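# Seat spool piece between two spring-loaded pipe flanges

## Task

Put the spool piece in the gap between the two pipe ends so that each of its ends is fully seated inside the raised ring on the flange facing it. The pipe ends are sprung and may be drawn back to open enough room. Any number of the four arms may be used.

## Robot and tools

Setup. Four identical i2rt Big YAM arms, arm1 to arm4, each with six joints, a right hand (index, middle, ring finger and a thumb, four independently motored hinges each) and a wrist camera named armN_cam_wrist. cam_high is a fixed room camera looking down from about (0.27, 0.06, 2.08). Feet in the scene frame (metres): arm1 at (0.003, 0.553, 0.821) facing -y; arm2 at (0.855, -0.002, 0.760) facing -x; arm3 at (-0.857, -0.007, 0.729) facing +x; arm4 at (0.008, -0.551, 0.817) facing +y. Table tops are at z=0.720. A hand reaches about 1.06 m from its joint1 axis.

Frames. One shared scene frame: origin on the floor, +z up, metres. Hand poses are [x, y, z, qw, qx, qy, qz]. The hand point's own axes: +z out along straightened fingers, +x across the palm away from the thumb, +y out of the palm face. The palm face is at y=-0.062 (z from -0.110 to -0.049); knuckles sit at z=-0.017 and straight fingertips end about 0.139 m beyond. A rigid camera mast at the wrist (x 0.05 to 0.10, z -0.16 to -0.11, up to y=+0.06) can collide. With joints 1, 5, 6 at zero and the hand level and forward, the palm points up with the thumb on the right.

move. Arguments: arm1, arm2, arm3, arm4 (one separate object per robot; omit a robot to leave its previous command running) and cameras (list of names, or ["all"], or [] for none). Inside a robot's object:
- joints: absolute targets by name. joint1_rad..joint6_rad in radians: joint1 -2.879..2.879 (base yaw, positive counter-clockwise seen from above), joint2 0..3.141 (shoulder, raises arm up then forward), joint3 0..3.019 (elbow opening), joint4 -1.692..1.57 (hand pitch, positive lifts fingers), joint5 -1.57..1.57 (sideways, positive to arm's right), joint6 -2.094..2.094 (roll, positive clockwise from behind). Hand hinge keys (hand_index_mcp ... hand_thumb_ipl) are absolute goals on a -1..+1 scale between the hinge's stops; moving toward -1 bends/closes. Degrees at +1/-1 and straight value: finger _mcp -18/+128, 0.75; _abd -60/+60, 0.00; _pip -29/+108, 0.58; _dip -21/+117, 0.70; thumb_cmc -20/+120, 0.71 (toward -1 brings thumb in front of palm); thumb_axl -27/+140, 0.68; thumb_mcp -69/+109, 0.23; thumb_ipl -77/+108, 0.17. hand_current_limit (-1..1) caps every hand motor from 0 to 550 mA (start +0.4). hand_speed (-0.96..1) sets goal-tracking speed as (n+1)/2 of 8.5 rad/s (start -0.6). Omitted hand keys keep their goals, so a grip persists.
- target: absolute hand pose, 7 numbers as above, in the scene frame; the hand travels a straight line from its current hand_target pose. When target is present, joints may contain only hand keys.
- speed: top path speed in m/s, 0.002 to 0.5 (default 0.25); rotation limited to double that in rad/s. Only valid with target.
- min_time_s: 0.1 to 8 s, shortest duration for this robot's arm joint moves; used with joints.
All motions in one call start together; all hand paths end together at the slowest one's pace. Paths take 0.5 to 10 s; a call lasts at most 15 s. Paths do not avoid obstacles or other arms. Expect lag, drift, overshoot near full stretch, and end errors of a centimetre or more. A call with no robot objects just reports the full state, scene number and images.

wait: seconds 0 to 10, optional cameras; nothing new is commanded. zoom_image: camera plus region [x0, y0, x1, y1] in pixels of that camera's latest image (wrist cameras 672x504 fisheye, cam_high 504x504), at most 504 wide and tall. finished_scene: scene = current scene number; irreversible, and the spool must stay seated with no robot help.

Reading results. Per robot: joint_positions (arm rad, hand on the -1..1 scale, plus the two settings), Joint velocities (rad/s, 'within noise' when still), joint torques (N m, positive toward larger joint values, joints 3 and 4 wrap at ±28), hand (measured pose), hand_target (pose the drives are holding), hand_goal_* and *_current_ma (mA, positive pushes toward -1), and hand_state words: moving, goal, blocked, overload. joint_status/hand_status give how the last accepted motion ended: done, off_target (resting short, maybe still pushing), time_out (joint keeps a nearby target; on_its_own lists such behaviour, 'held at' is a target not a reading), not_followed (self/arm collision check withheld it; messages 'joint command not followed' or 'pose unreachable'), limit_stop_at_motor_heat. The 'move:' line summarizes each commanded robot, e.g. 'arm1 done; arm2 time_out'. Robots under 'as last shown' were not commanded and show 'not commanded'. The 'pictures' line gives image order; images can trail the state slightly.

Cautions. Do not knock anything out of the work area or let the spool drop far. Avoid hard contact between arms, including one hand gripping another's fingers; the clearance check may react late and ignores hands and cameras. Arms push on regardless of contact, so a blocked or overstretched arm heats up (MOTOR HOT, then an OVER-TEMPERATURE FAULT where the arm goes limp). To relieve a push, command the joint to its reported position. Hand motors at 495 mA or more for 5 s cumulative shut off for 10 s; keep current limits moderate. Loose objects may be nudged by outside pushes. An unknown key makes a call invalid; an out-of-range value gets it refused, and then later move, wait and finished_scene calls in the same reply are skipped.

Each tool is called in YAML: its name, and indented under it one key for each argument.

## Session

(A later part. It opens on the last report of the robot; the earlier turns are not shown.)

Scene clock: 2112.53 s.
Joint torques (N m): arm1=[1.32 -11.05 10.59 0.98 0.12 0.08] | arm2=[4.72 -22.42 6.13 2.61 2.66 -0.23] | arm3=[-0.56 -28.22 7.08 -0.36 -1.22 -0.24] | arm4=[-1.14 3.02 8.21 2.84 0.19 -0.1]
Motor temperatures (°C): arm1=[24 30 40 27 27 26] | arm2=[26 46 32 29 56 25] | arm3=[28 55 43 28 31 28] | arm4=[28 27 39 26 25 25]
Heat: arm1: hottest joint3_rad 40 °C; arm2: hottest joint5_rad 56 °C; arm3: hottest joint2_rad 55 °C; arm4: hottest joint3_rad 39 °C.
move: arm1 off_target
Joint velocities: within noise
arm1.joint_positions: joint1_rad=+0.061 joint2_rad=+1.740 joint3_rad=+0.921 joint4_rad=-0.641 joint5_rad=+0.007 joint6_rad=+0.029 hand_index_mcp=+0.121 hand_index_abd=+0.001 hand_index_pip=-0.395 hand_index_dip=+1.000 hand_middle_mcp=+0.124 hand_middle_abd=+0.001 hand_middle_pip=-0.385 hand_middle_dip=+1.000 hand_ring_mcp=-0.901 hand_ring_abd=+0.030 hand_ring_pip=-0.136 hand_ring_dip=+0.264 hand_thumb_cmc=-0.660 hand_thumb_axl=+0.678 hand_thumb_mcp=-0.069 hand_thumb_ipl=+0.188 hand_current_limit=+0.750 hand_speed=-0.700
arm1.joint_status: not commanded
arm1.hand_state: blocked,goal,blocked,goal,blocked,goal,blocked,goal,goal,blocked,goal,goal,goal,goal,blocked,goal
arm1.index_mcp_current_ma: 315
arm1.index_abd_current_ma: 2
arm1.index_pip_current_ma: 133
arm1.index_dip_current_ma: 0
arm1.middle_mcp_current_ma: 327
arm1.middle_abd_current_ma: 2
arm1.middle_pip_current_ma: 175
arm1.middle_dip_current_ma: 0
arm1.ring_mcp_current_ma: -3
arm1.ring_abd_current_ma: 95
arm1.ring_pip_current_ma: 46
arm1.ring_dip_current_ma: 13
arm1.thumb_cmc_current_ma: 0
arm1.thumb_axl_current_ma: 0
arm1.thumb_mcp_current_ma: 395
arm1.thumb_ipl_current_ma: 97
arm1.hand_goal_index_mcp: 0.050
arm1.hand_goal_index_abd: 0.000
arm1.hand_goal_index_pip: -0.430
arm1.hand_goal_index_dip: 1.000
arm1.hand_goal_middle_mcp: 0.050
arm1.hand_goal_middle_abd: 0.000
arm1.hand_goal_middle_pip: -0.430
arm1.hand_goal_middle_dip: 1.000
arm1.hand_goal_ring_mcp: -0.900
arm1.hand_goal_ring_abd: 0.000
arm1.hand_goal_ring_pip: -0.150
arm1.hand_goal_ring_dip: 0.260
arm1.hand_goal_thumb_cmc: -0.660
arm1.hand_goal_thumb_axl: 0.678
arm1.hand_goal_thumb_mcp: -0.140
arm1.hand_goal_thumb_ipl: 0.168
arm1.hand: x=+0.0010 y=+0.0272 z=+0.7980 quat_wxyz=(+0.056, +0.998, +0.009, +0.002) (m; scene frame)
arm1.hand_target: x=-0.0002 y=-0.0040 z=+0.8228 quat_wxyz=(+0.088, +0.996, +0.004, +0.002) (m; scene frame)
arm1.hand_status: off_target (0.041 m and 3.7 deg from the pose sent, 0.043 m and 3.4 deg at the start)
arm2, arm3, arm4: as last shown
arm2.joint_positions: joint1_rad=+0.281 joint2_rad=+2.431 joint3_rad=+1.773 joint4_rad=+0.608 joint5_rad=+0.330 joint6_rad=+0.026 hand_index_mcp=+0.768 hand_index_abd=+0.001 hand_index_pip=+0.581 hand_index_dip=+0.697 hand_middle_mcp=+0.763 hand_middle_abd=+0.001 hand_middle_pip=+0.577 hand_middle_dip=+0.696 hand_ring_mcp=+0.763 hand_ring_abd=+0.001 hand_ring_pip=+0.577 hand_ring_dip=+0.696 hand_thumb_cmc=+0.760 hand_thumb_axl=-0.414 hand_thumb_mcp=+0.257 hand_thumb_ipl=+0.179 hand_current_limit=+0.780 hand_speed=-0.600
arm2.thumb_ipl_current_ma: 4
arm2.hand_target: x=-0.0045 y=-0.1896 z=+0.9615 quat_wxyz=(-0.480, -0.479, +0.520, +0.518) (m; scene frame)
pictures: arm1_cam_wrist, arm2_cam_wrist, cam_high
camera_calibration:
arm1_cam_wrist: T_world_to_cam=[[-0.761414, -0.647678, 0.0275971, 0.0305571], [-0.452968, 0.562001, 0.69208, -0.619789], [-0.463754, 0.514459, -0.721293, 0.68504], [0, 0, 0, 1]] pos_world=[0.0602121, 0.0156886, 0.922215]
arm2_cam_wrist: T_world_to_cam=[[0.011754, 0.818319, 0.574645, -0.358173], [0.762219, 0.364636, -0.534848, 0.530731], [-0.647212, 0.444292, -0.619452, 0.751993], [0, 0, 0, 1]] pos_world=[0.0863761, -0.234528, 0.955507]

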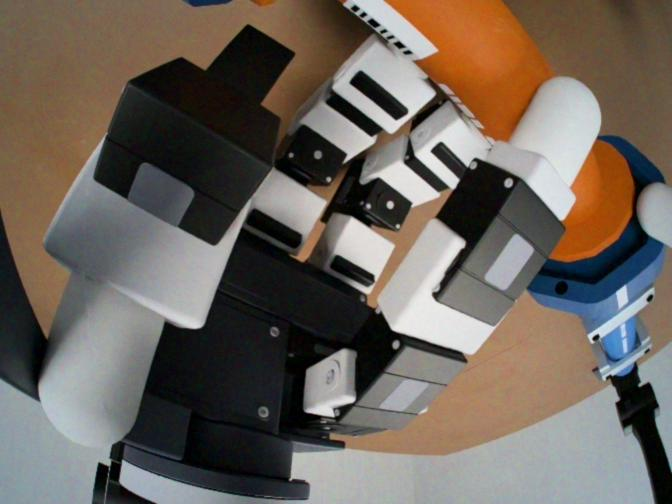

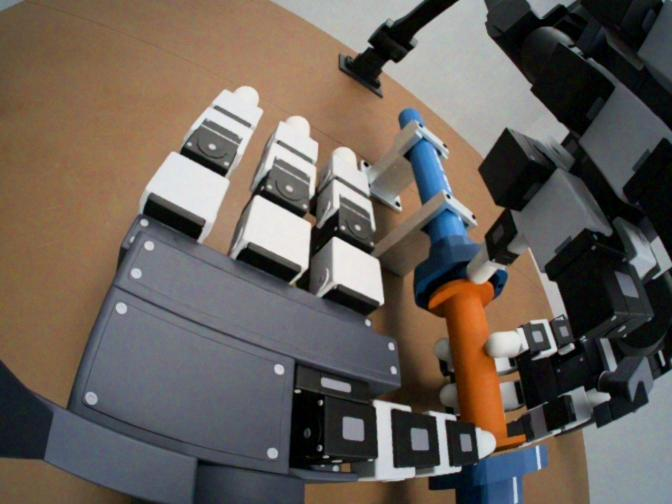

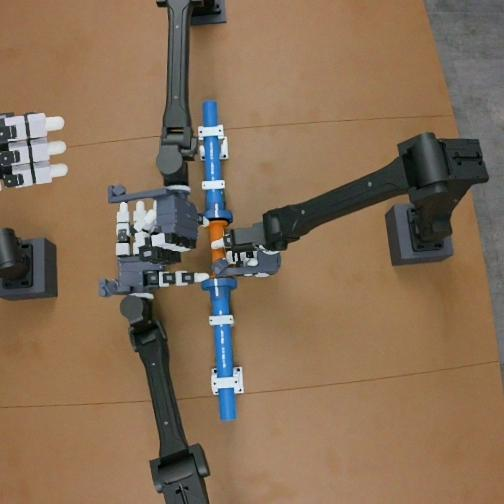

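zoom_image:
  camera: "arm2_cam_wrist"
  region: [430, 300, 510, 360]

zoom_image:
  camera: "arm2_cam_wrist"
  region: [440, 390, 560, 480]

zoom_image:
  camera: "arm1_cam_wrist"
  region: [560, 130, 672, 230]

Scaled by 6.300 from the camera's 672x504 image, which has a finer 960x720 frame.

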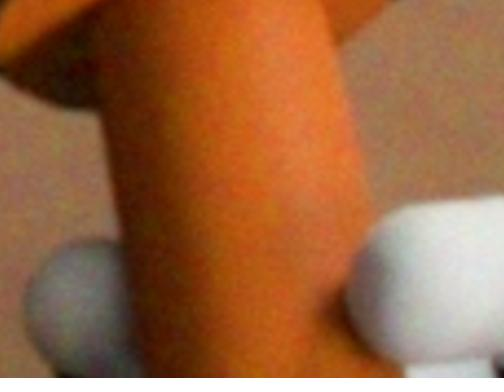

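Scaled by 4.200 from the camera's 672x504 image, which has a finer 960x720 frame.

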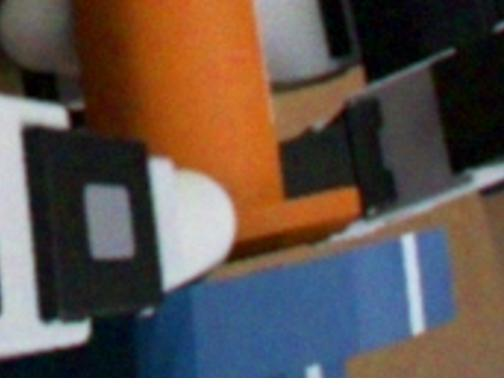

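Scaled by 4.500 from the camera's 672x504 image, which has a finer 960x720 frame.

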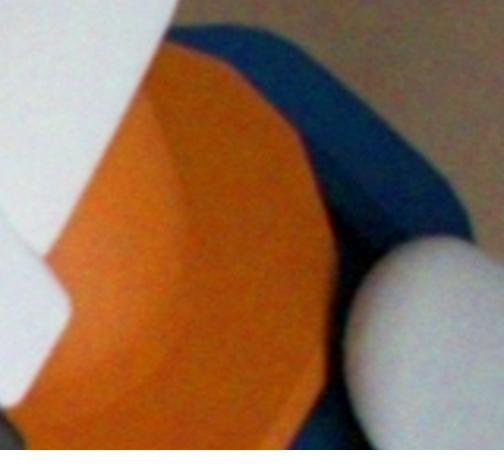

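move:
  arm1: {"target":[0.0065,-0.006,0.8220,0.0874,0.99615,0.0035,0.0018],"speed":0.03}
  cameras: ["cam_high"]

zoom_image:
  camera: "cam_high"
  region: [200, 205, 246, 235]

zoom_image:
  camera: "cam_high"
  region: [200, 265, 246, 295]

Scene clock: 2191.47 s.
Joint torques (N m): arm1=[2.2 -11.11 10.67 1.01 0.15 0.11] | arm2=[4.37 -22.71 6.15 2.69 2.67 -0.24] | arm3=[-0.91 -28.16 7.09 -0.39 -1.24 -0.22] | arm4=[-0.79 2.9 8.31 2.47 0.19 -0.11]
Motor temperatures (°C): arm1=[24 29 42 27 27 26] | arm2=[26 45 32 29 57 25] | arm3=[28 56 43 28 31 28] | arm4=[28 27 39 26 25 25]
Heat: arm1: hottest joint3_rad 42 °C; arm2: hottest joint5_rad 57 °C; arm3: hottest joint2_rad 56 °C; arm4: hottest joint3_rad 39 °C.
move: arm1 off_target
Joint velocities: within noise
arm1.joint_positions: joint1_rad=+0.065 joint2_rad=+1.740 joint3_rad=+0.921 joint4_rad=-0.642 joint5_rad=+0.009 joint6_rad=+0.041 hand_index_mcp=+0.121 hand_index_abd=+0.001 hand_index_pip=-0.393 hand_index_dip=+1.000 hand_middle_mcp=+0.124 hand_middle_abd=+0.001 hand_middle_pip=-0.385 hand_middle_dip=+1.000 hand_ring_mcp=-0.901 hand_ring_abd=+0.030 hand_ring_pip=-0.136 hand_ring_dip=+0.264 hand_thumb_cmc=-0.660 hand_thumb_axl=+0.678 hand_thumb_mcp=-0.069 hand_thumb_ipl=+0.188 hand_current_limit=+0.750 hand_speed=-0.700
arm1.joint_status: not commanded
arm1.hand_state: blocked,goal,blocked,goal,blocked,goal,blocked,goal,goal,blocked,goal,goal,goal,goal,blocked,goal
arm1.index_mcp_current_ma: 315
arm1.index_abd_current_ma: 2
arm1.index_pip_current_ma: 138
arm1.index_dip_current_ma: 0
arm1.middle_mcp_current_ma: 327
arm1.middle_abd_current_ma: 2
arm1.middle_pip_current_ma: 175
arm1.middle_dip_current_ma: 0
arm1.ring_mcp_current_ma: -3
arm1.ring_abd_current_ma: 95
arm1.ring_pip_current_ma: 46
arm1.ring_dip_current_ma: 13
arm1.thumb_cmc_current_ma: 1
arm1.thumb_axl_current_ma: 0
arm1.thumb_mcp_current_ma: 392
arm1.thumb_ipl_current_ma: 97
arm1.hand_goal_index_mcp: 0.050
arm1.hand_goal_index_abd: 0.000
arm1.hand_goal_index_pip: -0.430
arm1.hand_goal_index_dip: 1.000
arm1.hand_goal_middle_mcp: 0.050
arm1.hand_goal_middle_abd: 0.000
arm1.hand_goal_middle_pip: -0.430
arm1.hand_goal_middle_dip: 1.000
arm1.hand_goal_ring_mcp: -0.900
arm1.hand_goal_ring_abd: 0.000
arm1.hand_goal_ring_pip: -0.150
arm1.hand_goal_ring_dip: 0.260
arm1.hand_goal_thumb_cmc: -0.660
arm1.hand_goal_thumb_axl: 0.678
arm1.hand_goal_thumb_mcp: -0.140
arm1.hand_goal_thumb_ipl: 0.168
arm1.hand: x=+0.0014 y=+0.0278 z=+0.7978 quat_wxyz=(+0.055, +0.998, +0.005, +0.002) (m; scene frame)
arm1.hand_target: x=+0.0066 y=-0.0039 z=+0.8233 quat_wxyz=(+0.088, +0.996, +0.004, +0.002) (m; scene frame)
arm1.hand_status: off_target (0.042 m and 3.7 deg from the pose sent, 0.041 m and 3.7 deg at the start)
arm2, arm3, arm4: as last shown
arm2.hand_target: x=-0.0045 y=-0.1896 z=+0.9615 quat_wxyz=(-0.480, -0.480, +0.520, +0.518) (m; scene frame)
pictures: cam_high

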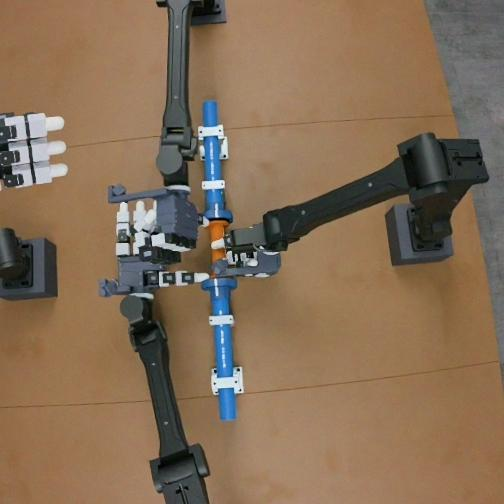

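Scaled by 10.957 from the camera's 504x504 image, which has a finer 720x720 frame.

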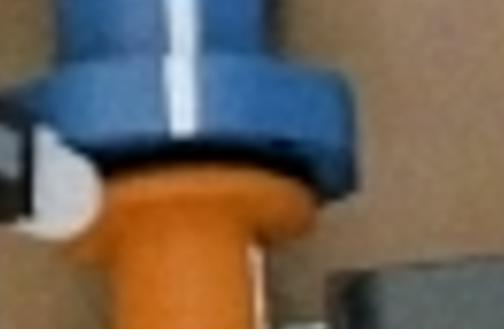

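Scaled by 10.957 from the camera's 504x504 image, which has a finer 720x720 frame.

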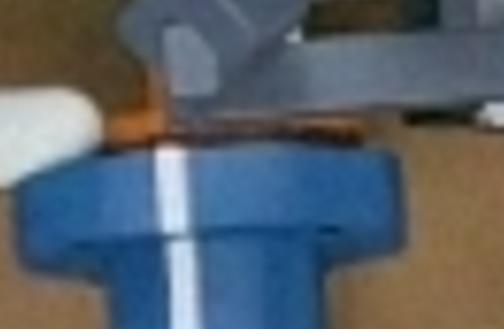

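move:
  arm1: {"target":[0.0095,-0.0075,0.8220,0.0874,0.99615,0.0035,0.0018],"speed":0.03}
  cameras: ["cam_high"]

zoom_image:
  camera: "cam_high"
  region: [200, 205, 246, 235]

zoom_image:
  camera: "cam_high"
  region: [200, 265, 246, 295]

Scene clock: 2206.60 s.
Joint torques (N m): arm1=[2.43 -11.05 10.8 1.06 0.11 0.08] | arm2=[4.37 -22.77 6.15 2.58 2.69 -0.25] | arm3=[-0.67 -28.28 7.08 -0.34 -1.25 -0.22] | arm4=[-0.91 3.31 8.21 2.51 0.22 -0.11]
Motor temperatures (°C): arm1=[24 29 42 27 27 26] | arm2=[26 45 32 29 57 25] | arm3=[28 56 43 28 31 28] | arm4=[28 27 39 26 25 25]
Heat: arm1: hottest joint3_rad 42 °C; arm2: hottest joint5_rad 57 °C; arm3: hottest joint2_rad 56 °C; arm4: hottest joint3_rad 39 °C.
move: arm1 off_target
Joint velocities: within noise
arm1.joint_positions: joint1_rad=+0.069 joint2_rad=+1.743 joint3_rad=+0.924 joint4_rad=-0.646 joint5_rad=+0.011 joint6_rad=+0.051 hand_index_mcp=+0.121 hand_index_abd=+0.001 hand_index_pip=-0.388 hand_index_dip=+1.000 hand_middle_mcp=+0.124 hand_middle_abd=+0.001 hand_middle_pip=-0.385 hand_middle_dip=+1.000 hand_ring_mcp=-0.901 hand_ring_abd=+0.030 hand_ring_pip=-0.136 hand_ring_dip=+0.264 hand_thumb_cmc=-0.657 hand_thumb_axl=+0.678 hand_thumb_mcp=-0.071 hand_thumb_ipl=+0.188 hand_current_limit=+0.750 hand_speed=-0.700
arm1.joint_status: not commanded
arm1.hand_state: blocked,goal,blocked,goal,blocked,goal,blocked,goal,goal,blocked,goal,goal,goal,goal,blocked,goal
arm1.index_mcp_current_ma: 315
arm1.index_abd_current_ma: 2
arm1.index_pip_current_ma: 161
arm1.index_dip_current_ma: 0
arm1.middle_mcp_current_ma: 327
arm1.middle_abd_current_ma: 2
arm1.middle_pip_current_ma: 175
arm1.middle_dip_current_ma: 0
arm1.ring_mcp_current_ma: -3
arm1.ring_abd_current_ma: 95
arm1.ring_pip_current_ma: 46
arm1.ring_dip_current_ma: 13
arm1.thumb_cmc_current_ma: 9
arm1.thumb_axl_current_ma: 0
arm1.thumb_mcp_current_ma: 382
arm1.thumb_ipl_current_ma: 97
arm1.hand_goal_index_mcp: 0.050
arm1.hand_goal_index_abd: 0.000
arm1.hand_goal_index_pip: -0.430
arm1.hand_goal_index_dip: 1.000
arm1.hand_goal_middle_mcp: 0.050
arm1.hand_goal_middle_abd: 0.000
arm1.hand_goal_middle_pip: -0.430
arm1.hand_goal_middle_dip: 1.000
arm1.hand_goal_ring_mcp: -0.900
arm1.hand_goal_ring_abd: 0.000
arm1.hand_goal_ring_pip: -0.150
arm1.hand_goal_ring_dip: 0.260
arm1.hand_goal_thumb_cmc: -0.660
arm1.hand_goal_thumb_axl: 0.678
arm1.hand_goal_thumb_mcp: -0.140
arm1.hand_goal_thumb_ipl: 0.168
arm1.hand: x=+0.0024 y=+0.0277 z=+0.7973 quat_wxyz=(+0.054, +0.999, +0.002, +0.001) (m; scene frame)
arm1.hand_target: x=+0.0095 y=-0.0051 z=+0.8233 quat_wxyz=(+0.088, +0.996, +0.003, +0.002) (m; scene frame)
arm1.hand_status: off_target (0.044 m and 3.9 deg from the pose sent, 0.043 m and 3.7 deg at the start)
arm2, arm3, arm4: as last shown
arm2.joint_positions: joint1_rad=+0.281 joint2_rad=+2.431 joint3_rad=+1.773 joint4_rad=+0.608 joint5_rad=+0.330 joint6_rad=+0.026 hand_index_mcp=+0.768 hand_index_abd=+0.001 hand_index_pip=+0.581 hand_index_dip=+0.697 hand_middle_mcp=+0.763 hand_middle_abd=+0.001 hand_middle_pip=+0.577 hand_middle_dip=+0.696 hand_ring_mcp=+0.763 hand_ring_abd=+0.001 hand_ring_pip=+0.577 hand_ring_dip=+0.696 hand_thumb_cmc=+0.760 hand_thumb_axl=-0.414 hand_thumb_mcp=+0.258 hand_thumb_ipl=+0.179 hand_current_limit=+0.780 hand_speed=-0.600
arm2.thumb_cmc_current_ma: 44
arm2.thumb_mcp_current_ma: 27
arm2.hand: x=-0.0233 y=-0.1664 z=+0.9250 quat_wxyz=(-0.476, -0.495, +0.527, +0.500) (m; scene frame)
arm2.hand_target: x=-0.0045 y=-0.1896 z=+0.9617 quat_wxyz=(-0.480, -0.479, +0.520, +0.518) (m; scene frame)
pictures: cam_high

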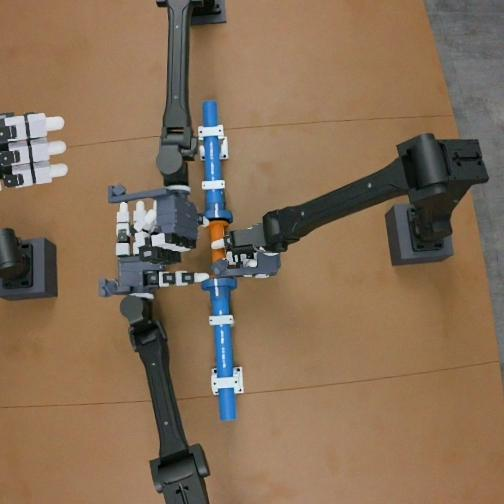

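Scaled by 10.957 from the camera's 504x504 image, which has a finer 720x720 frame.

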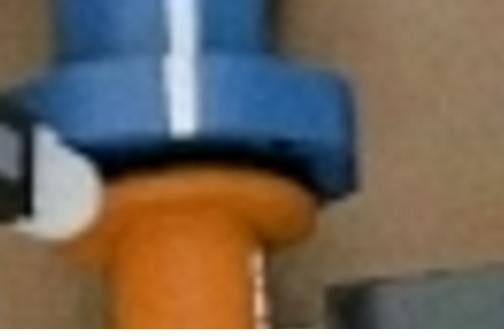

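Scaled by 10.957 from the camera's 504x504 image, which has a finer 720x720 frame.

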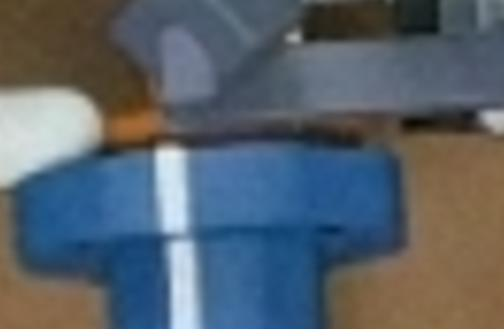

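move:
  arm2: {"target":[-0.0045,-0.1936,0.9626,-0.480,-0.479,0.520,0.518],"speed":0.03}
  cameras: ["cam_high","arm2_cam_wrist"]

zoom_image:
  camera: "cam_high"
  region: [200, 265, 246, 295]

zoom_image:
  camera: "arm2_cam_wrist"
  region: [440, 390, 560, 480]

Scene clock: 2304.83 s.
Joint torques (N m): arm1=[2.43 -11.05 10.8 1.07 0.11 0.08] | arm2=[4.66 -21.95 7.77 2.25 2.78 -0.19] | arm3=[-0.56 -28.28 7.12 -0.35 -1.23 -0.2] | arm4=[-1.55 3.08 8.24 2.55 0.24 -0.06]
Motor temperatures (°C): arm1=[24 31 45 27 27 26] | arm2=[26 45 31 29 57 25] | arm3=[28 56 42 28 31 28] | arm4=[28 27 39 26 25 25]
Heat: arm1: hottest joint3_rad 45 °C; arm2: hottest joint5_rad 57 °C; arm3: hottest joint2_rad 56 °C; arm4: hottest joint3_rad 39 °C.
move: arm2 off_target
Joint velocities: within noise
arm1, arm3, arm4: as last shown
arm2.joint_positions: joint1_rad=+0.281 joint2_rad=+2.431 joint3_rad=+1.773 joint4_rad=+0.608 joint5_rad=+0.330 joint6_rad=+0.026 hand_index_mcp=+0.768 hand_index_abd=+0.001 hand_index_pip=+0.581 hand_index_dip=+0.697 hand_middle_mcp=+0.763 hand_middle_abd=+0.001 hand_middle_pip=+0.577 hand_middle_dip=+0.696 hand_ring_mcp=+0.763 hand_ring_abd=+0.001 hand_ring_pip=+0.577 hand_ring_dip=+0.696 hand_thumb_cmc=+0.760 hand_thumb_axl=-0.414 hand_thumb_mcp=+0.258 hand_thumb_ipl=+0.179 hand_current_limit=+0.780 hand_speed=-0.600
arm2.joint_status: not commanded
arm2.hand_state: goal,goal,goal,goal,goal,goal,goal,goal,goal,goal,goal,goal,blocked,goal,blocked,goal
arm2.index_mcp_current_ma: 5
arm2.index_abd_current_ma: 0
arm2.index_pip_current_ma: 1
arm2.index_dip_current_ma: 0
arm2.middle_mcp_current_ma: 2
arm2.middle_abd_current_ma: 0
arm2.middle_pip_current_ma: 0
arm2.middle_dip_current_ma: 0
arm2.ring_mcp_current_ma: 2
arm2.ring_abd_current_ma: 0
arm2.ring_pip_current_ma: 0
arm2.ring_dip_current_ma: 0
arm2.thumb_cmc_current_ma: 44
arm2.thumb_axl_current_ma: -6
arm2.thumb_mcp_current_ma: 27
arm2.thumb_ipl_current_ma: 4
arm2.hand_goal_index_mcp: 0.754
arm2.hand_goal_index_abd: 0.000
arm2.hand_goal_index_pip: 0.576
arm2.hand_goal_index_dip: 0.696
arm2.hand_goal_middle_mcp: 0.754
arm2.hand_goal_middle_abd: 0.000
arm2.hand_goal_middle_pip: 0.576
arm2.hand_goal_middle_dip: 0.696
arm2.hand_goal_ring_mcp: 0.754
arm2.hand_goal_ring_abd: 0.000
arm2.hand_goal_ring_pip: 0.576
arm2.hand_goal_ring_dip: 0.696
arm2.hand_goal_thumb_cmc: 0.714
arm2.hand_goal_thumb_axl: -0.400
arm2.hand_goal_thumb_mcp: 0.230
arm2.hand_goal_thumb_ipl: 0.170
arm2.hand: x=-0.0233 y=-0.1667 z=+0.9250 quat_wxyz=(-0.476, -0.495, +0.527, +0.500) (m; scene frame)
arm2.hand_target: x=-0.0074 y=-0.1933 z=+0.9616 quat_wxyz=(-0.481, -0.479, +0.521, +0.517) (m; scene frame)
arm2.hand_status: off_target (0.050 m and 3.0 deg from the pose sent, 0.050 m and 2.9 deg at the start)
pictures: arm2_cam_wrist, cam_high
camera_calibration:
arm2_cam_wrist: T_world_to_cam=[[0.0116846, 0.818824, 0.573926, -0.357428], [0.761807, 0.364492, -0.535533, 0.531599], [-0.647698, 0.443479, -0.619527, 0.752318], [0, 0, 0, 1]] pos_world=[0.0864756, -0.23473, 0.955908]

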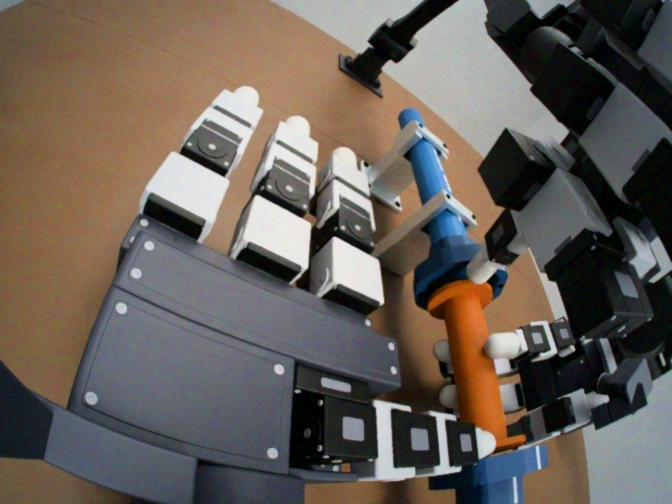

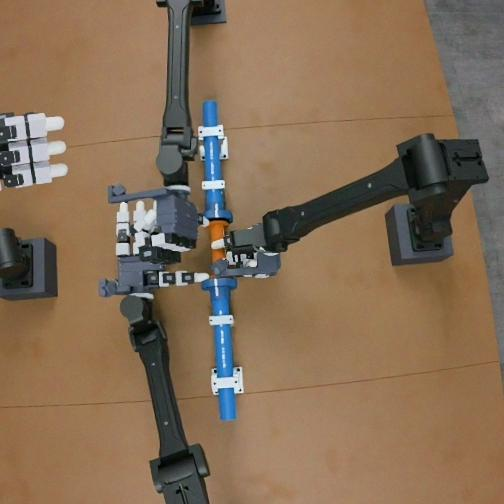

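Scaled by 10.957 from the camera's 504x504 image, which has a finer 720x720 frame.

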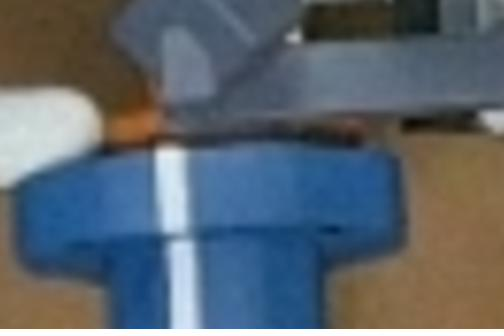

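Scaled by 4.200 from the camera's 672x504 image, which has a finer 960x720 frame.

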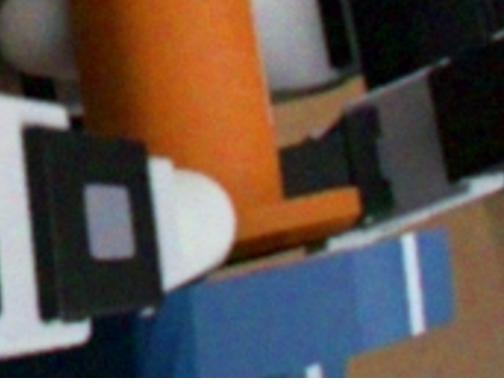

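move:
  arm2: {"target":[-0.0045,-0.1996,0.9626,-0.480,-0.479,0.520,0.518],"speed":0.03}
  cameras: ["cam_high","arm2_cam_wrist"]

zoom_image:
  camera: "cam_high"
  region: [200, 265, 246, 295]

zoom_image:
  camera: "arm2_cam_wrist"
  region: [440, 390, 560, 480]

Scene clock: 2321.30 s.
Joint torques (N m): arm1=[2.43 -11.05 10.8 1.07 0.11 0.08] | arm2=[5.3 -21.54 8.46 2.1 3 -0.2] | arm3=[-0.5 -28.16 7.06 -0.34 -1.24 -0.22] | arm4=[-0.85 3.31 8.27 2.76 0.17 -0.07]
Motor temperatures (°C): arm1=[24 31 45 27 27 26] | arm2=[26 45 32 28 58 25] | arm3=[28 56 42 28 31 28] | arm4=[28 27 39 26 25 25]
Heat: arm1: hottest joint3_rad 45 °C; arm2: hottest joint5_rad 58 °C; arm3: hottest joint2_rad 56 °C; arm4: hottest joint3_rad 39 °C.
move: arm2 off_target
Joint velocities: within noise
arm1, arm3, arm4: as last shown
arm1.hand: x=+0.0026 y=+0.0277 z=+0.7973 quat_wxyz=(+0.054, +0.999, +0.002, +0.001) (m; scene frame)
arm1.hand_target: x=+0.0097 y=-0.0051 z=+0.8233 quat_wxyz=(+0.088, +0.996, +0.004, +0.002) (m; scene frame)
arm2.joint_positions: joint1_rad=+0.281 joint2_rad=+2.431 joint3_rad=+1.773 joint4_rad=+0.608 joint5_rad=+0.331 joint6_rad=+0.027 hand_index_mcp=+0.768 hand_index_abd=+0.001 hand_index_pip=+0.581 hand_index_dip=+0.697 hand_middle_mcp=+0.763 hand_middle_abd=+0.001 hand_middle_pip=+0.577 hand_middle_dip=+0.696 hand_ring_mcp=+0.763 hand_ring_abd=+0.001 hand_ring_pip=+0.577 hand_ring_dip=+0.696 hand_thumb_cmc=+0.760 hand_thumb_axl=-0.414 hand_thumb_mcp=+0.258 hand_thumb_ipl=+0.179 hand_current_limit=+0.780 hand_speed=-0.600
arm2.joint_status: not commanded
arm2.hand_state: goal,goal,goal,goal,goal,goal,goal,goal,goal,goal,goal,goal,blocked,goal,blocked,goal
arm2.index_mcp_current_ma: 5
arm2.index_abd_current_ma: 0
arm2.index_pip_current_ma: 1
arm2.index_dip_current_ma: 0
arm2.middle_mcp_current_ma: 2
arm2.middle_abd_current_ma: 0
arm2.middle_pip_current_ma: 0
arm2.middle_dip_current_ma: 0
arm2.ring_mcp_current_ma: 2
arm2.ring_abd_current_ma: 0
arm2.ring_pip_current_ma: 0
arm2.ring_dip_current_ma: 0
arm2.thumb_cmc_current_ma: 44
arm2.thumb_axl_current_ma: -6
arm2.thumb_mcp_current_ma: 27
arm2.thumb_ipl_current_ma: 4
arm2.hand_goal_index_mcp: 0.754
arm2.hand_goal_index_abd: 0.000
arm2.hand_goal_index_pip: 0.576
arm2.hand_goal_index_dip: 0.696
arm2.hand_goal_middle_mcp: 0.754
arm2.hand_goal_middle_abd: 0.000
arm2.hand_goal_middle_pip: 0.576
arm2.hand_goal_middle_dip: 0.696
arm2.hand_goal_ring_mcp: 0.754
arm2.hand_goal_ring_abd: 0.000
arm2.hand_goal_ring_pip: 0.576
arm2.hand_goal_ring_dip: 0.696
arm2.hand_goal_thumb_cmc: 0.714
arm2.hand_goal_thumb_axl: -0.400
arm2.hand_goal_thumb_mcp: 0.230
arm2.hand_goal_thumb_ipl: 0.170
arm2.hand: x=-0.0232 y=-0.1667 z=+0.9250 quat_wxyz=(-0.476, -0.495, +0.528, +0.500) (m; scene frame)
arm2.hand_target: x=-0.0071 y=-0.1991 z=+0.9616 quat_wxyz=(-0.481, -0.479, +0.521, +0.517) (m; scene frame)
arm2.hand_status: off_target (0.053 m and 2.9 deg from the pose sent, 0.053 m and 3.0 deg at the start)
pictures: arm2_cam_wrist, cam_high
camera_calibration:
arm2_cam_wrist: T_world_to_cam=[[0.0126973, 0.81897, 0.573696, -0.3571], [0.76221, 0.363432, -0.535681, 0.531453], [-0.647206, 0.444078, -0.619612, 0.752651], [0, 0, 0, 1]] pos_world=[0.0865753, -0.234929, 0.955908]

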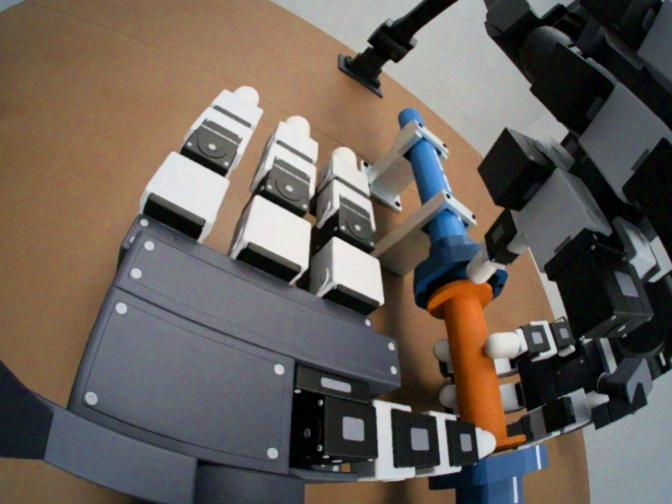

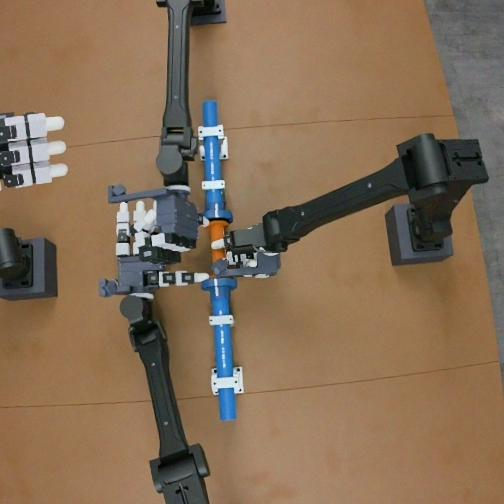

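Scaled by 10.957 from the camera's 504x504 image, which has a finer 720x720 frame.

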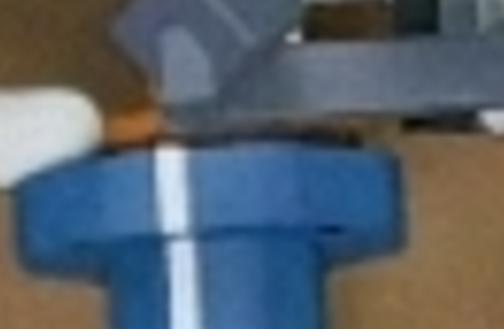

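Scaled by 4.200 from the camera's 672x504 image, which has a finer 960x720 frame.

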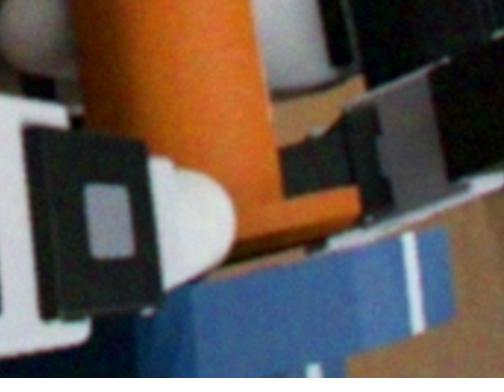

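move:
  arm2: {"target":[-0.0055,-0.2046,0.9620,-0.480,-0.479,0.520,0.518],"speed":0.03}
  cameras: ["cam_high","arm2_cam_wrist"]

zoom_image:
  camera: "cam_high"
  region: [200, 265, 246, 295]

zoom_image:
  camera: "arm2_cam_wrist"
  region: [440, 390, 560, 480]

Scene clock: 2329.93 s.
Joint torques (N m): arm1=[2.43 -11.05 10.8 1.06 0.11 0.08] | arm2=[6.07 -21.54 9.13 1.99 3.18 -0.24] | arm3=[-0.5 -28.16 7.1 -0.35 -1.22 -0.21] | arm4=[-1.38 3.19 8.13 2.63 0.21 -0.09]
Motor temperatures (°C): arm1=[24 31 45 27 27 26] | arm2=[26 45 32 28 59 25] | arm3=[28 56 42 28 31 28] | arm4=[28 27 39 26 25 25]
Heat: arm1: hottest joint3_rad 45 °C; arm2: hottest joint5_rad 59 °C; arm3: hottest joint2_rad 56 °C; arm4: hottest joint3_rad 39 °C.
move: arm2 off_target
Joint velocities: within noise
arm1, arm3, arm4: as last shown
arm2.joint_positions: joint1_rad=+0.281 joint2_rad=+2.431 joint3_rad=+1.773 joint4_rad=+0.608 joint5_rad=+0.332 joint6_rad=+0.027 hand_index_mcp=+0.768 hand_index_abd=+0.001 hand_index_pip=+0.581 hand_index_dip=+0.697 hand_middle_mcp=+0.763 hand_middle_abd=+0.001 hand_middle_pip=+0.577 hand_middle_dip=+0.696 hand_ring_mcp=+0.763 hand_ring_abd=+0.001 hand_ring_pip=+0.577 hand_ring_dip=+0.696 hand_thumb_cmc=+0.760 hand_thumb_axl=-0.414 hand_thumb_mcp=+0.258 hand_thumb_ipl=+0.179 hand_current_limit=+0.780 hand_speed=-0.600
arm2.joint_status: not commanded
arm2.hand_state: goal,goal,goal,goal,goal,goal,goal,goal,goal,goal,goal,goal,blocked,goal,blocked,goal
arm2.index_mcp_current_ma: 5
arm2.index_abd_current_ma: 0
arm2.index_pip_current_ma: 1
arm2.index_dip_current_ma: 0
arm2.middle_mcp_current_ma: 2
arm2.middle_abd_current_ma: 0
arm2.middle_pip_current_ma: 0
arm2.middle_dip_current_ma: 0
arm2.ring_mcp_current_ma: 2
arm2.ring_abd_current_ma: 0
arm2.ring_pip_current_ma: 0
arm2.ring_dip_current_ma: 0
arm2.thumb_cmc_current_ma: 44
arm2.thumb_axl_current_ma: -7
arm2.thumb_mcp_current_ma: 27
arm2.thumb_ipl_current_ma: 4
arm2.hand_goal_index_mcp: 0.754
arm2.hand_goal_index_abd: 0.000
arm2.hand_goal_index_pip: 0.576
arm2.hand_goal_index_dip: 0.696
arm2.hand_goal_middle_mcp: 0.754
arm2.hand_goal_middle_abd: 0.000
arm2.hand_goal_middle_pip: 0.576
arm2.hand_goal_middle_dip: 0.696
arm2.hand_goal_ring_mcp: 0.754
arm2.hand_goal_ring_abd: 0.000
arm2.hand_goal_ring_pip: 0.576
arm2.hand_goal_ring_dip: 0.696
arm2.hand_goal_thumb_cmc: 0.714
arm2.hand_goal_thumb_axl: -0.400
arm2.hand_goal_thumb_mcp: 0.230
arm2.hand_goal_thumb_ipl: 0.170
arm2.hand: x=-0.0231 y=-0.1665 z=+0.9250 quat_wxyz=(-0.476, -0.494, +0.528, +0.500) (m; scene frame)
arm2.hand_target: x=-0.0075 y=-0.2037 z=+0.9610 quat_wxyz=(-0.481, -0.479, +0.521, +0.517) (m; scene frame)
arm2.hand_status: off_target (0.056 m and 2.9 deg from the pose sent, 0.056 m and 2.9 deg at the start)
pictures: arm2_cam_wrist, cam_high
camera_calibration:
arm2_cam_wrist: T_world_to_cam=[[0.0136065, 0.819169, 0.573391, -0.356922], [0.762671, 0.362346, -0.535759, 0.531273], [-0.646643, 0.444599, -0.619827, 0.752819], [0, 0, 0, 1]] pos_world=[0.0864751, -0.234827, 0.955908]

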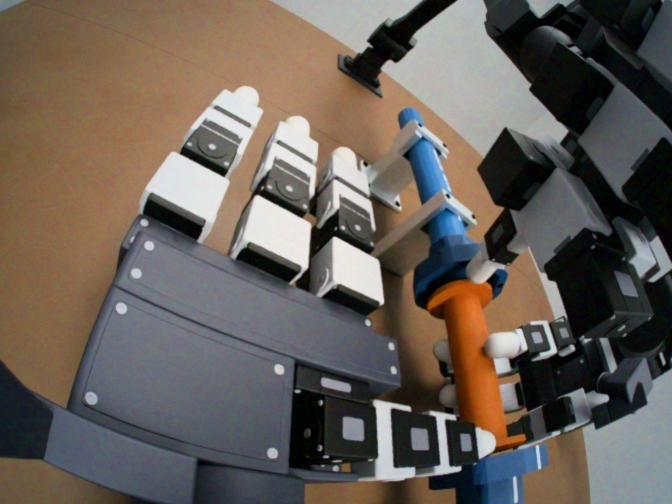

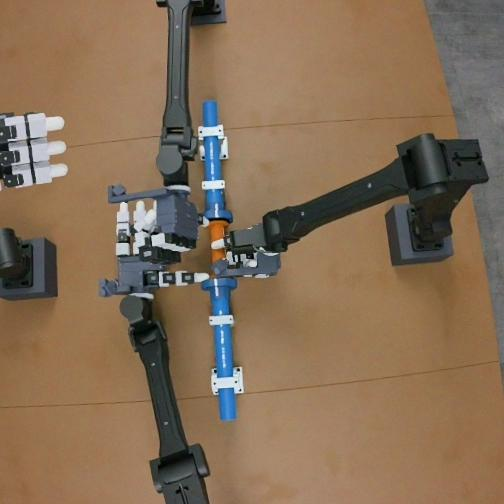

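Scaled by 10.957 from the camera's 504x504 image, which has a finer 720x720 frame.

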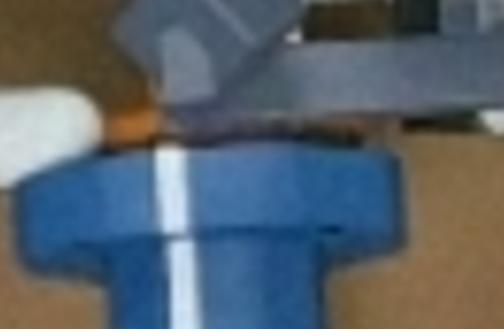

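Scaled by 4.200 from the camera's 672x504 image, which has a finer 960x720 frame.

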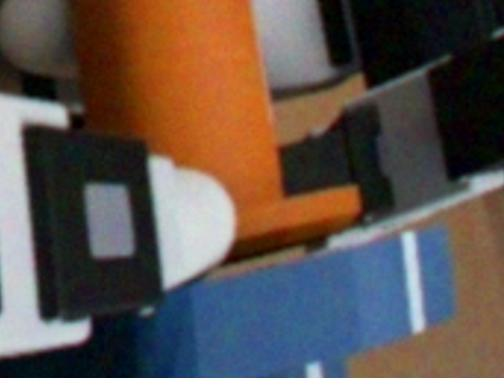

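move:
  arm2: {"target":[-0.0045,-0.2010,0.9620,-0.480,-0.479,0.520,0.518],"speed":0.03,"joints":{"hand_thumb_cmc":0.68}}
  cameras: ["cam_high","arm2_cam_wrist"]

zoom_image:
  camera: "cam_high"
  region: [200, 265, 246, 295]

zoom_image:
  camera: "arm2_cam_wrist"
  region: [440, 390, 560, 480]

Scene clock: 2372.10 s.
Joint torques (N m): arm1=[2.37 -11.05 10.8 1.06 0.11 0.08] | arm2=[5.66 -21.6 8.54 2.11 3 -0.22] | arm3=[-0.5 -28.1 7.04 -0.39 -1.25 -0.22] | arm4=[0.03 3.31 8.1 2.54 0.19 -0.09]
Motor temperatures (°C): arm1=[24 31 45 27 27 26] | arm2=[26 45 33 28 63 25] | arm3=[28 57 42 28 31 28] | arm4=[28 27 39 26 25 25]
Heat: arm1: hottest joint3_rad 45 °C; arm2: hottest joint5_rad 63 °C; arm3: hottest joint2_rad 57 °C; arm4: hottest joint3_rad 39 °C.
move: arm2 off_target
Joint velocities: within noise
arm1, arm3, arm4: as last shown
arm2.joint_positions: joint1_rad=+0.281 joint2_rad=+2.431 joint3_rad=+1.773 joint4_rad=+0.608 joint5_rad=+0.332 joint6_rad=+0.028 hand_index_mcp=+0.768 hand_index_abd=+0.001 hand_index_pip=+0.581 hand_index_dip=+0.697 hand_middle_mcp=+0.763 hand_middle_abd=+0.001 hand_middle_pip=+0.577 hand_middle_dip=+0.696 hand_ring_mcp=+0.763 hand_ring_abd=+0.001 hand_ring_pip=+0.577 hand_ring_dip=+0.696 hand_thumb_cmc=+0.759 hand_thumb_axl=-0.414 hand_thumb_mcp=+0.258 hand_thumb_ipl=+0.179 hand_current_limit=+0.780 hand_speed=-0.600
arm2.joint_status: hand_thumb_cmc off_target (ended at +0.759, target +0.680)
arm2.hand_state: goal,goal,goal,goal,goal,goal,goal,goal,goal,goal,goal,goal,blocked,goal,blocked,goal
arm2.index_mcp_current_ma: 5
arm2.index_abd_current_ma: 0
arm2.index_pip_current_ma: 1
arm2.index_dip_current_ma: 0
arm2.middle_mcp_current_ma: 2
arm2.middle_abd_current_ma: 0
arm2.middle_pip_current_ma: 0
arm2.middle_dip_current_ma: 0
arm2.ring_mcp_current_ma: 2
arm2.ring_abd_current_ma: 0
arm2.ring_pip_current_ma: 0
arm2.ring_dip_current_ma: 0
arm2.thumb_cmc_current_ma: 120
arm2.thumb_axl_current_ma: -7
arm2.thumb_mcp_current_ma: 27
arm2.thumb_ipl_current_ma: 4
arm2.hand_goal_index_mcp: 0.754
arm2.hand_goal_index_abd: 0.000
arm2.hand_goal_index_pip: 0.576
arm2.hand_goal_index_dip: 0.696
arm2.hand_goal_middle_mcp: 0.754
arm2.hand_goal_middle_abd: 0.000
arm2.hand_goal_middle_pip: 0.576
arm2.hand_goal_middle_dip: 0.696
arm2.hand_goal_ring_mcp: 0.754
arm2.hand_goal_ring_abd: 0.000
arm2.hand_goal_ring_pip: 0.576
arm2.hand_goal_ring_dip: 0.696
arm2.hand_goal_thumb_cmc: 0.680
arm2.hand_goal_thumb_axl: -0.400
arm2.hand_goal_thumb_mcp: 0.230
arm2.hand_goal_thumb_ipl: 0.170
arm2.hand: x=-0.0231 y=-0.1664 z=+0.9250 quat_wxyz=(-0.476, -0.494, +0.528, +0.500) (m; scene frame)
arm2.hand_target: x=-0.0070 y=-0.2002 z=+0.9610 quat_wxyz=(-0.481, -0.479, +0.521, +0.517) (m; scene frame)
arm2.hand_status: off_target (0.054 m and 2.9 deg from the pose sent, 0.054 m and 2.9 deg at the start)
pictures: arm2_cam_wrist, cam_high
camera_calibration:
arm2_cam_wrist: T_world_to_cam=[[0.0137303, 0.819601, 0.57277, -0.356319], [0.762619, 0.361898, -0.536137, 0.531498], [-0.646703, 0.444166, -0.620074, 0.752916], [0, 0, 0, 1]] pos_world=[0.0864749, -0.234728, 0.955908]

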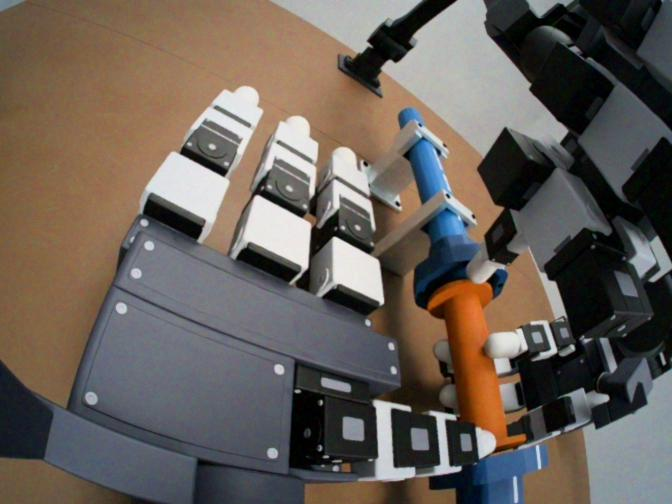

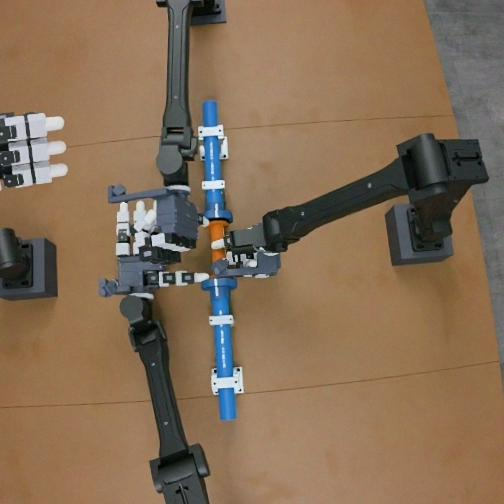

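Scaled by 10.957 from the camera's 504x504 image, which has a finer 720x720 frame.

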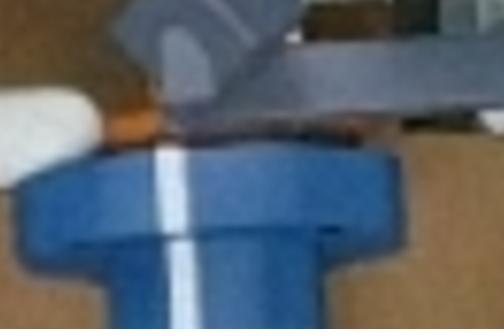

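Scaled by 4.200 from the camera's 672x504 image, which has a finer 960x720 frame.

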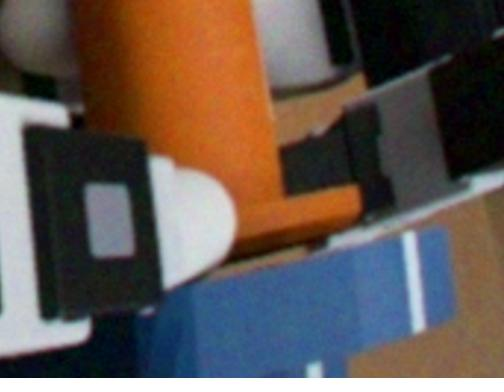

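move:
  arm2: {"target":[-0.0150,-0.2010,0.9620,-0.480,-0.479,0.520,0.518],"speed":0.02}
  cameras: ["cam_high","arm2_cam_wrist"]

zoom_image:
  camera: "cam_high"
  region: [200, 265, 246, 295]

zoom_image:
  camera: "arm2_cam_wrist"
  region: [440, 390, 560, 480]

Scene clock: 2400.93 s.
Joint torques (N m): arm1=[2.43 -11.11 10.8 1.06 0.11 0.08] | arm2=[5.25 -20.84 11.33 1.48 2.83 -0.24] | arm3=[-0.62 -28.51 7.12 -0.27 -1.25 -0.22] | arm4=[-1.26 3.25 8.28 2.71 0.19 -0.07]
Motor temperatures (°C): arm1=[24 31 46 27 27 26] | arm2=[26 45 33 28 63 25] | arm3=[28 57 42 28 31 28] | arm4=[28 27 39 26 25 25]
Heat: arm1: hottest joint3_rad 46 °C; arm2: hottest joint5_rad 63 °C; arm3: hottest joint2_rad 57 °C; arm4: hottest joint3_rad 39 °C.
move: arm2 off_target
Joint velocities: within noise
arm1: as last shown
arm1.hand_target: x=+0.0097 y=-0.0051 z=+0.8234 quat_wxyz=(+0.088, +0.996, +0.004, +0.002) (m; scene frame)
arm2.joint_positions: joint1_rad=+0.281 joint2_rad=+2.431 joint3_rad=+1.775 joint4_rad=+0.608 joint5_rad=+0.334 joint6_rad=+0.031 hand_index_mcp=+0.768 hand_index_abd=+0.001 hand_index_pip=+0.581 hand_index_dip=+0.697 hand_middle_mcp=+0.763 hand_middle_abd=+0.001 hand_middle_pip=+0.577 hand_middle_dip=+0.696 hand_ring_mcp=+0.763 hand_ring_abd=+0.001 hand_ring_pip=+0.577 hand_ring_dip=+0.696 hand_thumb_cmc=+0.759 hand_thumb_axl=-0.414 hand_thumb_mcp=+0.258 hand_thumb_ipl=+0.179 hand_current_limit=+0.780 hand_speed=-0.600
arm2.joint_status: not commanded
arm2.hand_state: goal,goal,goal,goal,goal,goal,goal,goal,goal,goal,goal,goal,blocked,goal,blocked,goal
arm2.index_mcp_current_ma: 5
arm2.index_abd_current_ma: 0
arm2.index_pip_current_ma: 1
arm2.index_dip_current_ma: 0
arm2.middle_mcp_current_ma: 2
arm2.middle_abd_current_ma: 0
arm2.middle_pip_current_ma: 0
arm2.middle_dip_current_ma: 0
arm2.ring_mcp_current_ma: 2
arm2.ring_abd_current_ma: 0
arm2.ring_pip_current_ma: 0
arm2.ring_dip_current_ma: 0
arm2.thumb_cmc_current_ma: 120
arm2.thumb_axl_current_ma: -7
arm2.thumb_mcp_current_ma: 27
arm2.thumb_ipl_current_ma: 4
arm2.hand_goal_index_mcp: 0.754
arm2.hand_goal_index_abd: 0.000
arm2.hand_goal_index_pip: 0.576
arm2.hand_goal_index_dip: 0.696
arm2.hand_goal_middle_mcp: 0.754
arm2.hand_goal_middle_abd: 0.000
arm2.hand_goal_middle_pip: 0.576
arm2.hand_goal_middle_dip: 0.696
arm2.hand_goal_ring_mcp: 0.754
arm2.hand_goal_ring_abd: 0.000
arm2.hand_goal_ring_pip: 0.576
arm2.hand_goal_ring_dip: 0.696
arm2.hand_goal_thumb_cmc: 0.680
arm2.hand_goal_thumb_axl: -0.400
arm2.hand_goal_thumb_mcp: 0.230
arm2.hand_goal_thumb_ipl: 0.170
arm2.hand: x=-0.0234 y=-0.1660 z=+0.9262 quat_wxyz=(-0.478, -0.492, +0.529, +0.500) (m; scene frame)
arm2.hand_target: x=-0.0145 y=-0.2001 z=+0.9614 quat_wxyz=(-0.481, -0.480, +0.521, +0.517) (m; scene frame)
arm2.hand_status: off_target (0.051 m and 2.8 deg from the pose sent, 0.051 m and 2.9 deg at the start)
arm3.joint_positions: joint1_rad=-0.102 joint2_rad=+2.101 joint3_rad=+1.825 joint4_rad=+0.236 joint5_rad=-0.075 joint6_rad=+1.912 hand_index_mcp=-0.418 hand_index_abd=+0.000 hand_index_pip=-0.678 hand_index_dip=-0.098 hand_middle_mcp=-0.420 hand_middle_abd=+0.000 hand_middle_pip=-0.678 hand_middle_dip=-0.098 hand_ring_mcp=-0.418 hand_ring_abd=+0.000 hand_ring_pip=-0.679 hand_ring_dip=-0.098 hand_thumb_cmc=+0.691 hand_thumb_axl=-0.438 hand_thumb_mcp=+0.264 hand_thumb_ipl=+0.182 hand_current_limit=+0.780 hand_speed=-0.300
arm3.joint_status: not commanded
arm3.hand_state: goal,goal,goal,goal,goal,goal,goal,goal,goal,goal,goal,goal,blocked,goal,goal,goal
arm3.index_mcp_current_ma: 4
arm3.index_abd_current_ma: 0
arm3.index_pip_current_ma: 3
arm3.index_dip_current_ma: 4
arm3.middle_mcp_current_ma: 0
arm3.middle_abd_current_ma: 0
arm3.middle_pip_current_ma: 2
arm3.middle_dip_current_ma: 4
arm3.ring_mcp_current_ma: 4
arm3.ring_abd_current_ma: 0
arm3.ring_pip_current_ma: 2
arm3.ring_dip_current_ma: 4
arm3.thumb_cmc_current_ma: -63
arm3.thumb_axl_current_ma: -61
arm3.thumb_mcp_current_ma: 10
arm3.thumb_ipl_current_ma: 4
arm3.hand_goal_index_mcp: -0.420
arm3.hand_goal_index_abd: 0.000
arm3.hand_goal_index_pip: -0.680
arm3.hand_goal_index_dip: -0.100
arm3.hand_goal_middle_mcp: -0.420
arm3.hand_goal_middle_abd: 0.000
arm3.hand_goal_middle_pip: -0.680
arm3.hand_goal_middle_dip: -0.100
arm3.hand_goal_ring_mcp: -0.420
arm3.hand_goal_ring_abd: 0.000
arm3.hand_goal_ring_pip: -0.680
arm3.hand_goal_ring_dip: -0.100
arm3.hand_goal_thumb_cmc: 0.714
arm3.hand_goal_thumb_axl: -0.420
arm3.hand_goal_thumb_mcp: 0.260
arm3.hand_goal_thumb_ipl: 0.180
arm3.hand: x=+0.0231 y=-0.1606 z=+0.9826 quat_wxyz=(-0.108, +0.710, -0.135, +0.682) (m; scene frame)
arm3.hand_target: x=-0.0005 y=-0.1702 z=+1.0116 quat_wxyz=(-0.111, +0.718, -0.135, +0.674) (m; scene frame)
arm3.hand_status: not commanded
arm4.joint_positions: joint1_rad=+0.260 joint2_rad=+0.524 joint3_rad=+1.368 joint4_rad=-1.198 joint5_rad=+0.064 joint6_rad=+1.102 hand_index_mcp=+0.755 hand_index_abd=+0.001 hand_index_pip=+0.577 hand_index_dip=+0.696 hand_middle_mcp=+0.755 hand_middle_abd=+0.001 hand_middle_pip=+0.577 hand_middle_dip=+0.696 hand_ring_mcp=+0.756 hand_ring_abd=+0.001 hand_ring_pip=+0.577 hand_ring_dip=+0.696 hand_thumb_cmc=+0.715 hand_thumb_axl=+0.677 hand_thumb_mcp=+0.226 hand_thumb_ipl=+0.168 hand_current_limit=+0.400 hand_speed=-0.600
arm4.joint_status: not commanded
arm4.hand_state: goal,goal,goal,goal,goal,goal,goal,goal,goal,goal,goal,goal,goal,goal,goal,goal
arm4.index_mcp_current_ma: 0
arm4.index_abd_current_ma: 0
arm4.index_pip_current_ma: 0
arm4.index_dip_current_ma: 0
arm4.middle_mcp_current_ma: 0
arm4.middle_abd_current_ma: 0
arm4.middle_pip_current_ma: 0
arm4.middle_dip_current_ma: 0
arm4.ring_mcp_current_ma: 0
arm4.ring_abd_current_ma: 0
arm4.ring_pip_current_ma: 0
arm4.ring_dip_current_ma: 0
arm4.thumb_cmc_current_ma: 0
arm4.thumb_axl_current_ma: 0
arm4.thumb_mcp_current_ma: 0
arm4.thumb_ipl_current_ma: 0
arm4.hand_goal_index_mcp: 0.754
arm4.hand_goal_index_abd: 0.000
arm4.hand_goal_index_pip: 0.576
arm4.hand_goal_index_dip: 0.696
arm4.hand_goal_middle_mcp: 0.754
arm4.hand_goal_middle_abd: 0.000
arm4.hand_goal_middle_pip: 0.576
arm4.hand_goal_middle_dip: 0.696
arm4.hand_goal_ring_mcp: 0.754
arm4.hand_goal_ring_abd: 0.000
arm4.hand_goal_ring_pip: 0.576
arm4.hand_goal_ring_dip: 0.696
arm4.hand_goal_thumb_cmc: 0.714
arm4.hand_goal_thumb_axl: 0.678
arm4.hand_goal_thumb_mcp: 0.226
arm4.hand_goal_thumb_ipl: 0.168
arm4.hand: x=+0.0360 y=-0.3143 z=+1.4136 quat_wxyz=(-0.335, +0.346, +0.746, +0.459) (m; scene frame)
arm4.hand_target: x=+0.0370 y=-0.3183 z=+1.4262 quat_wxyz=(-0.342, +0.343, +0.739, +0.469) (m; scene frame)
arm4.hand_status: not commanded
pictures: arm2_cam_wrist, cam_high
camera_calibration:
arm2_cam_wrist: T_world_to_cam=[[0.0161266, 0.82189, 0.569418, -0.353792], [0.761775, 0.358775, -0.539426, 0.53472], [-0.647641, 0.442467, -0.620309, 0.753198], [0, 0, 0, 1]] pos_world=[0.0861718, -0.234331, 0.957113]

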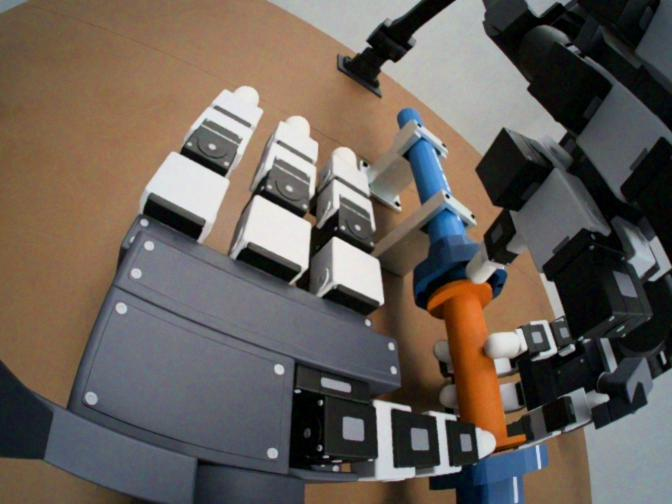

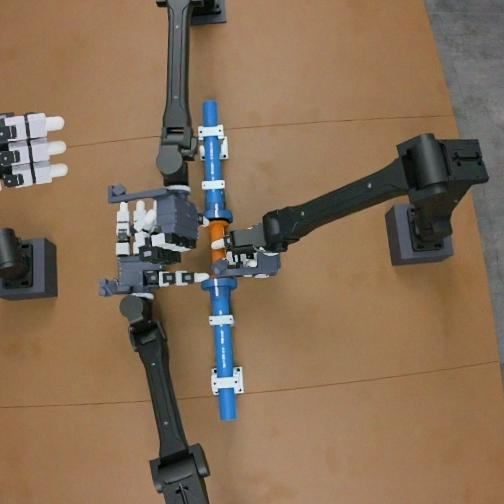

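Scaled by 10.957 from the camera's 504x504 image, which has a finer 720x720 frame.

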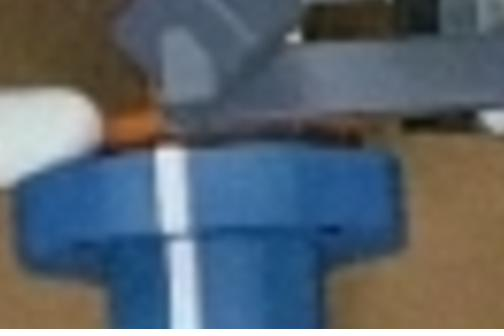

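Scaled by 4.200 from the camera's 672x504 image, which has a finer 960x720 frame.

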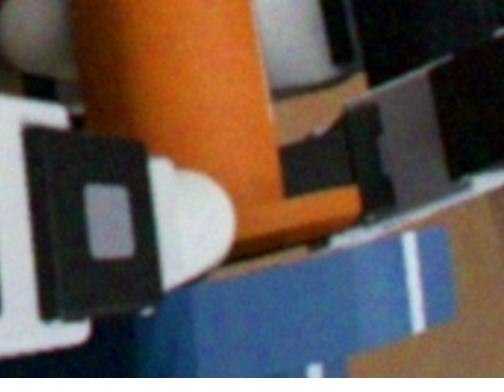

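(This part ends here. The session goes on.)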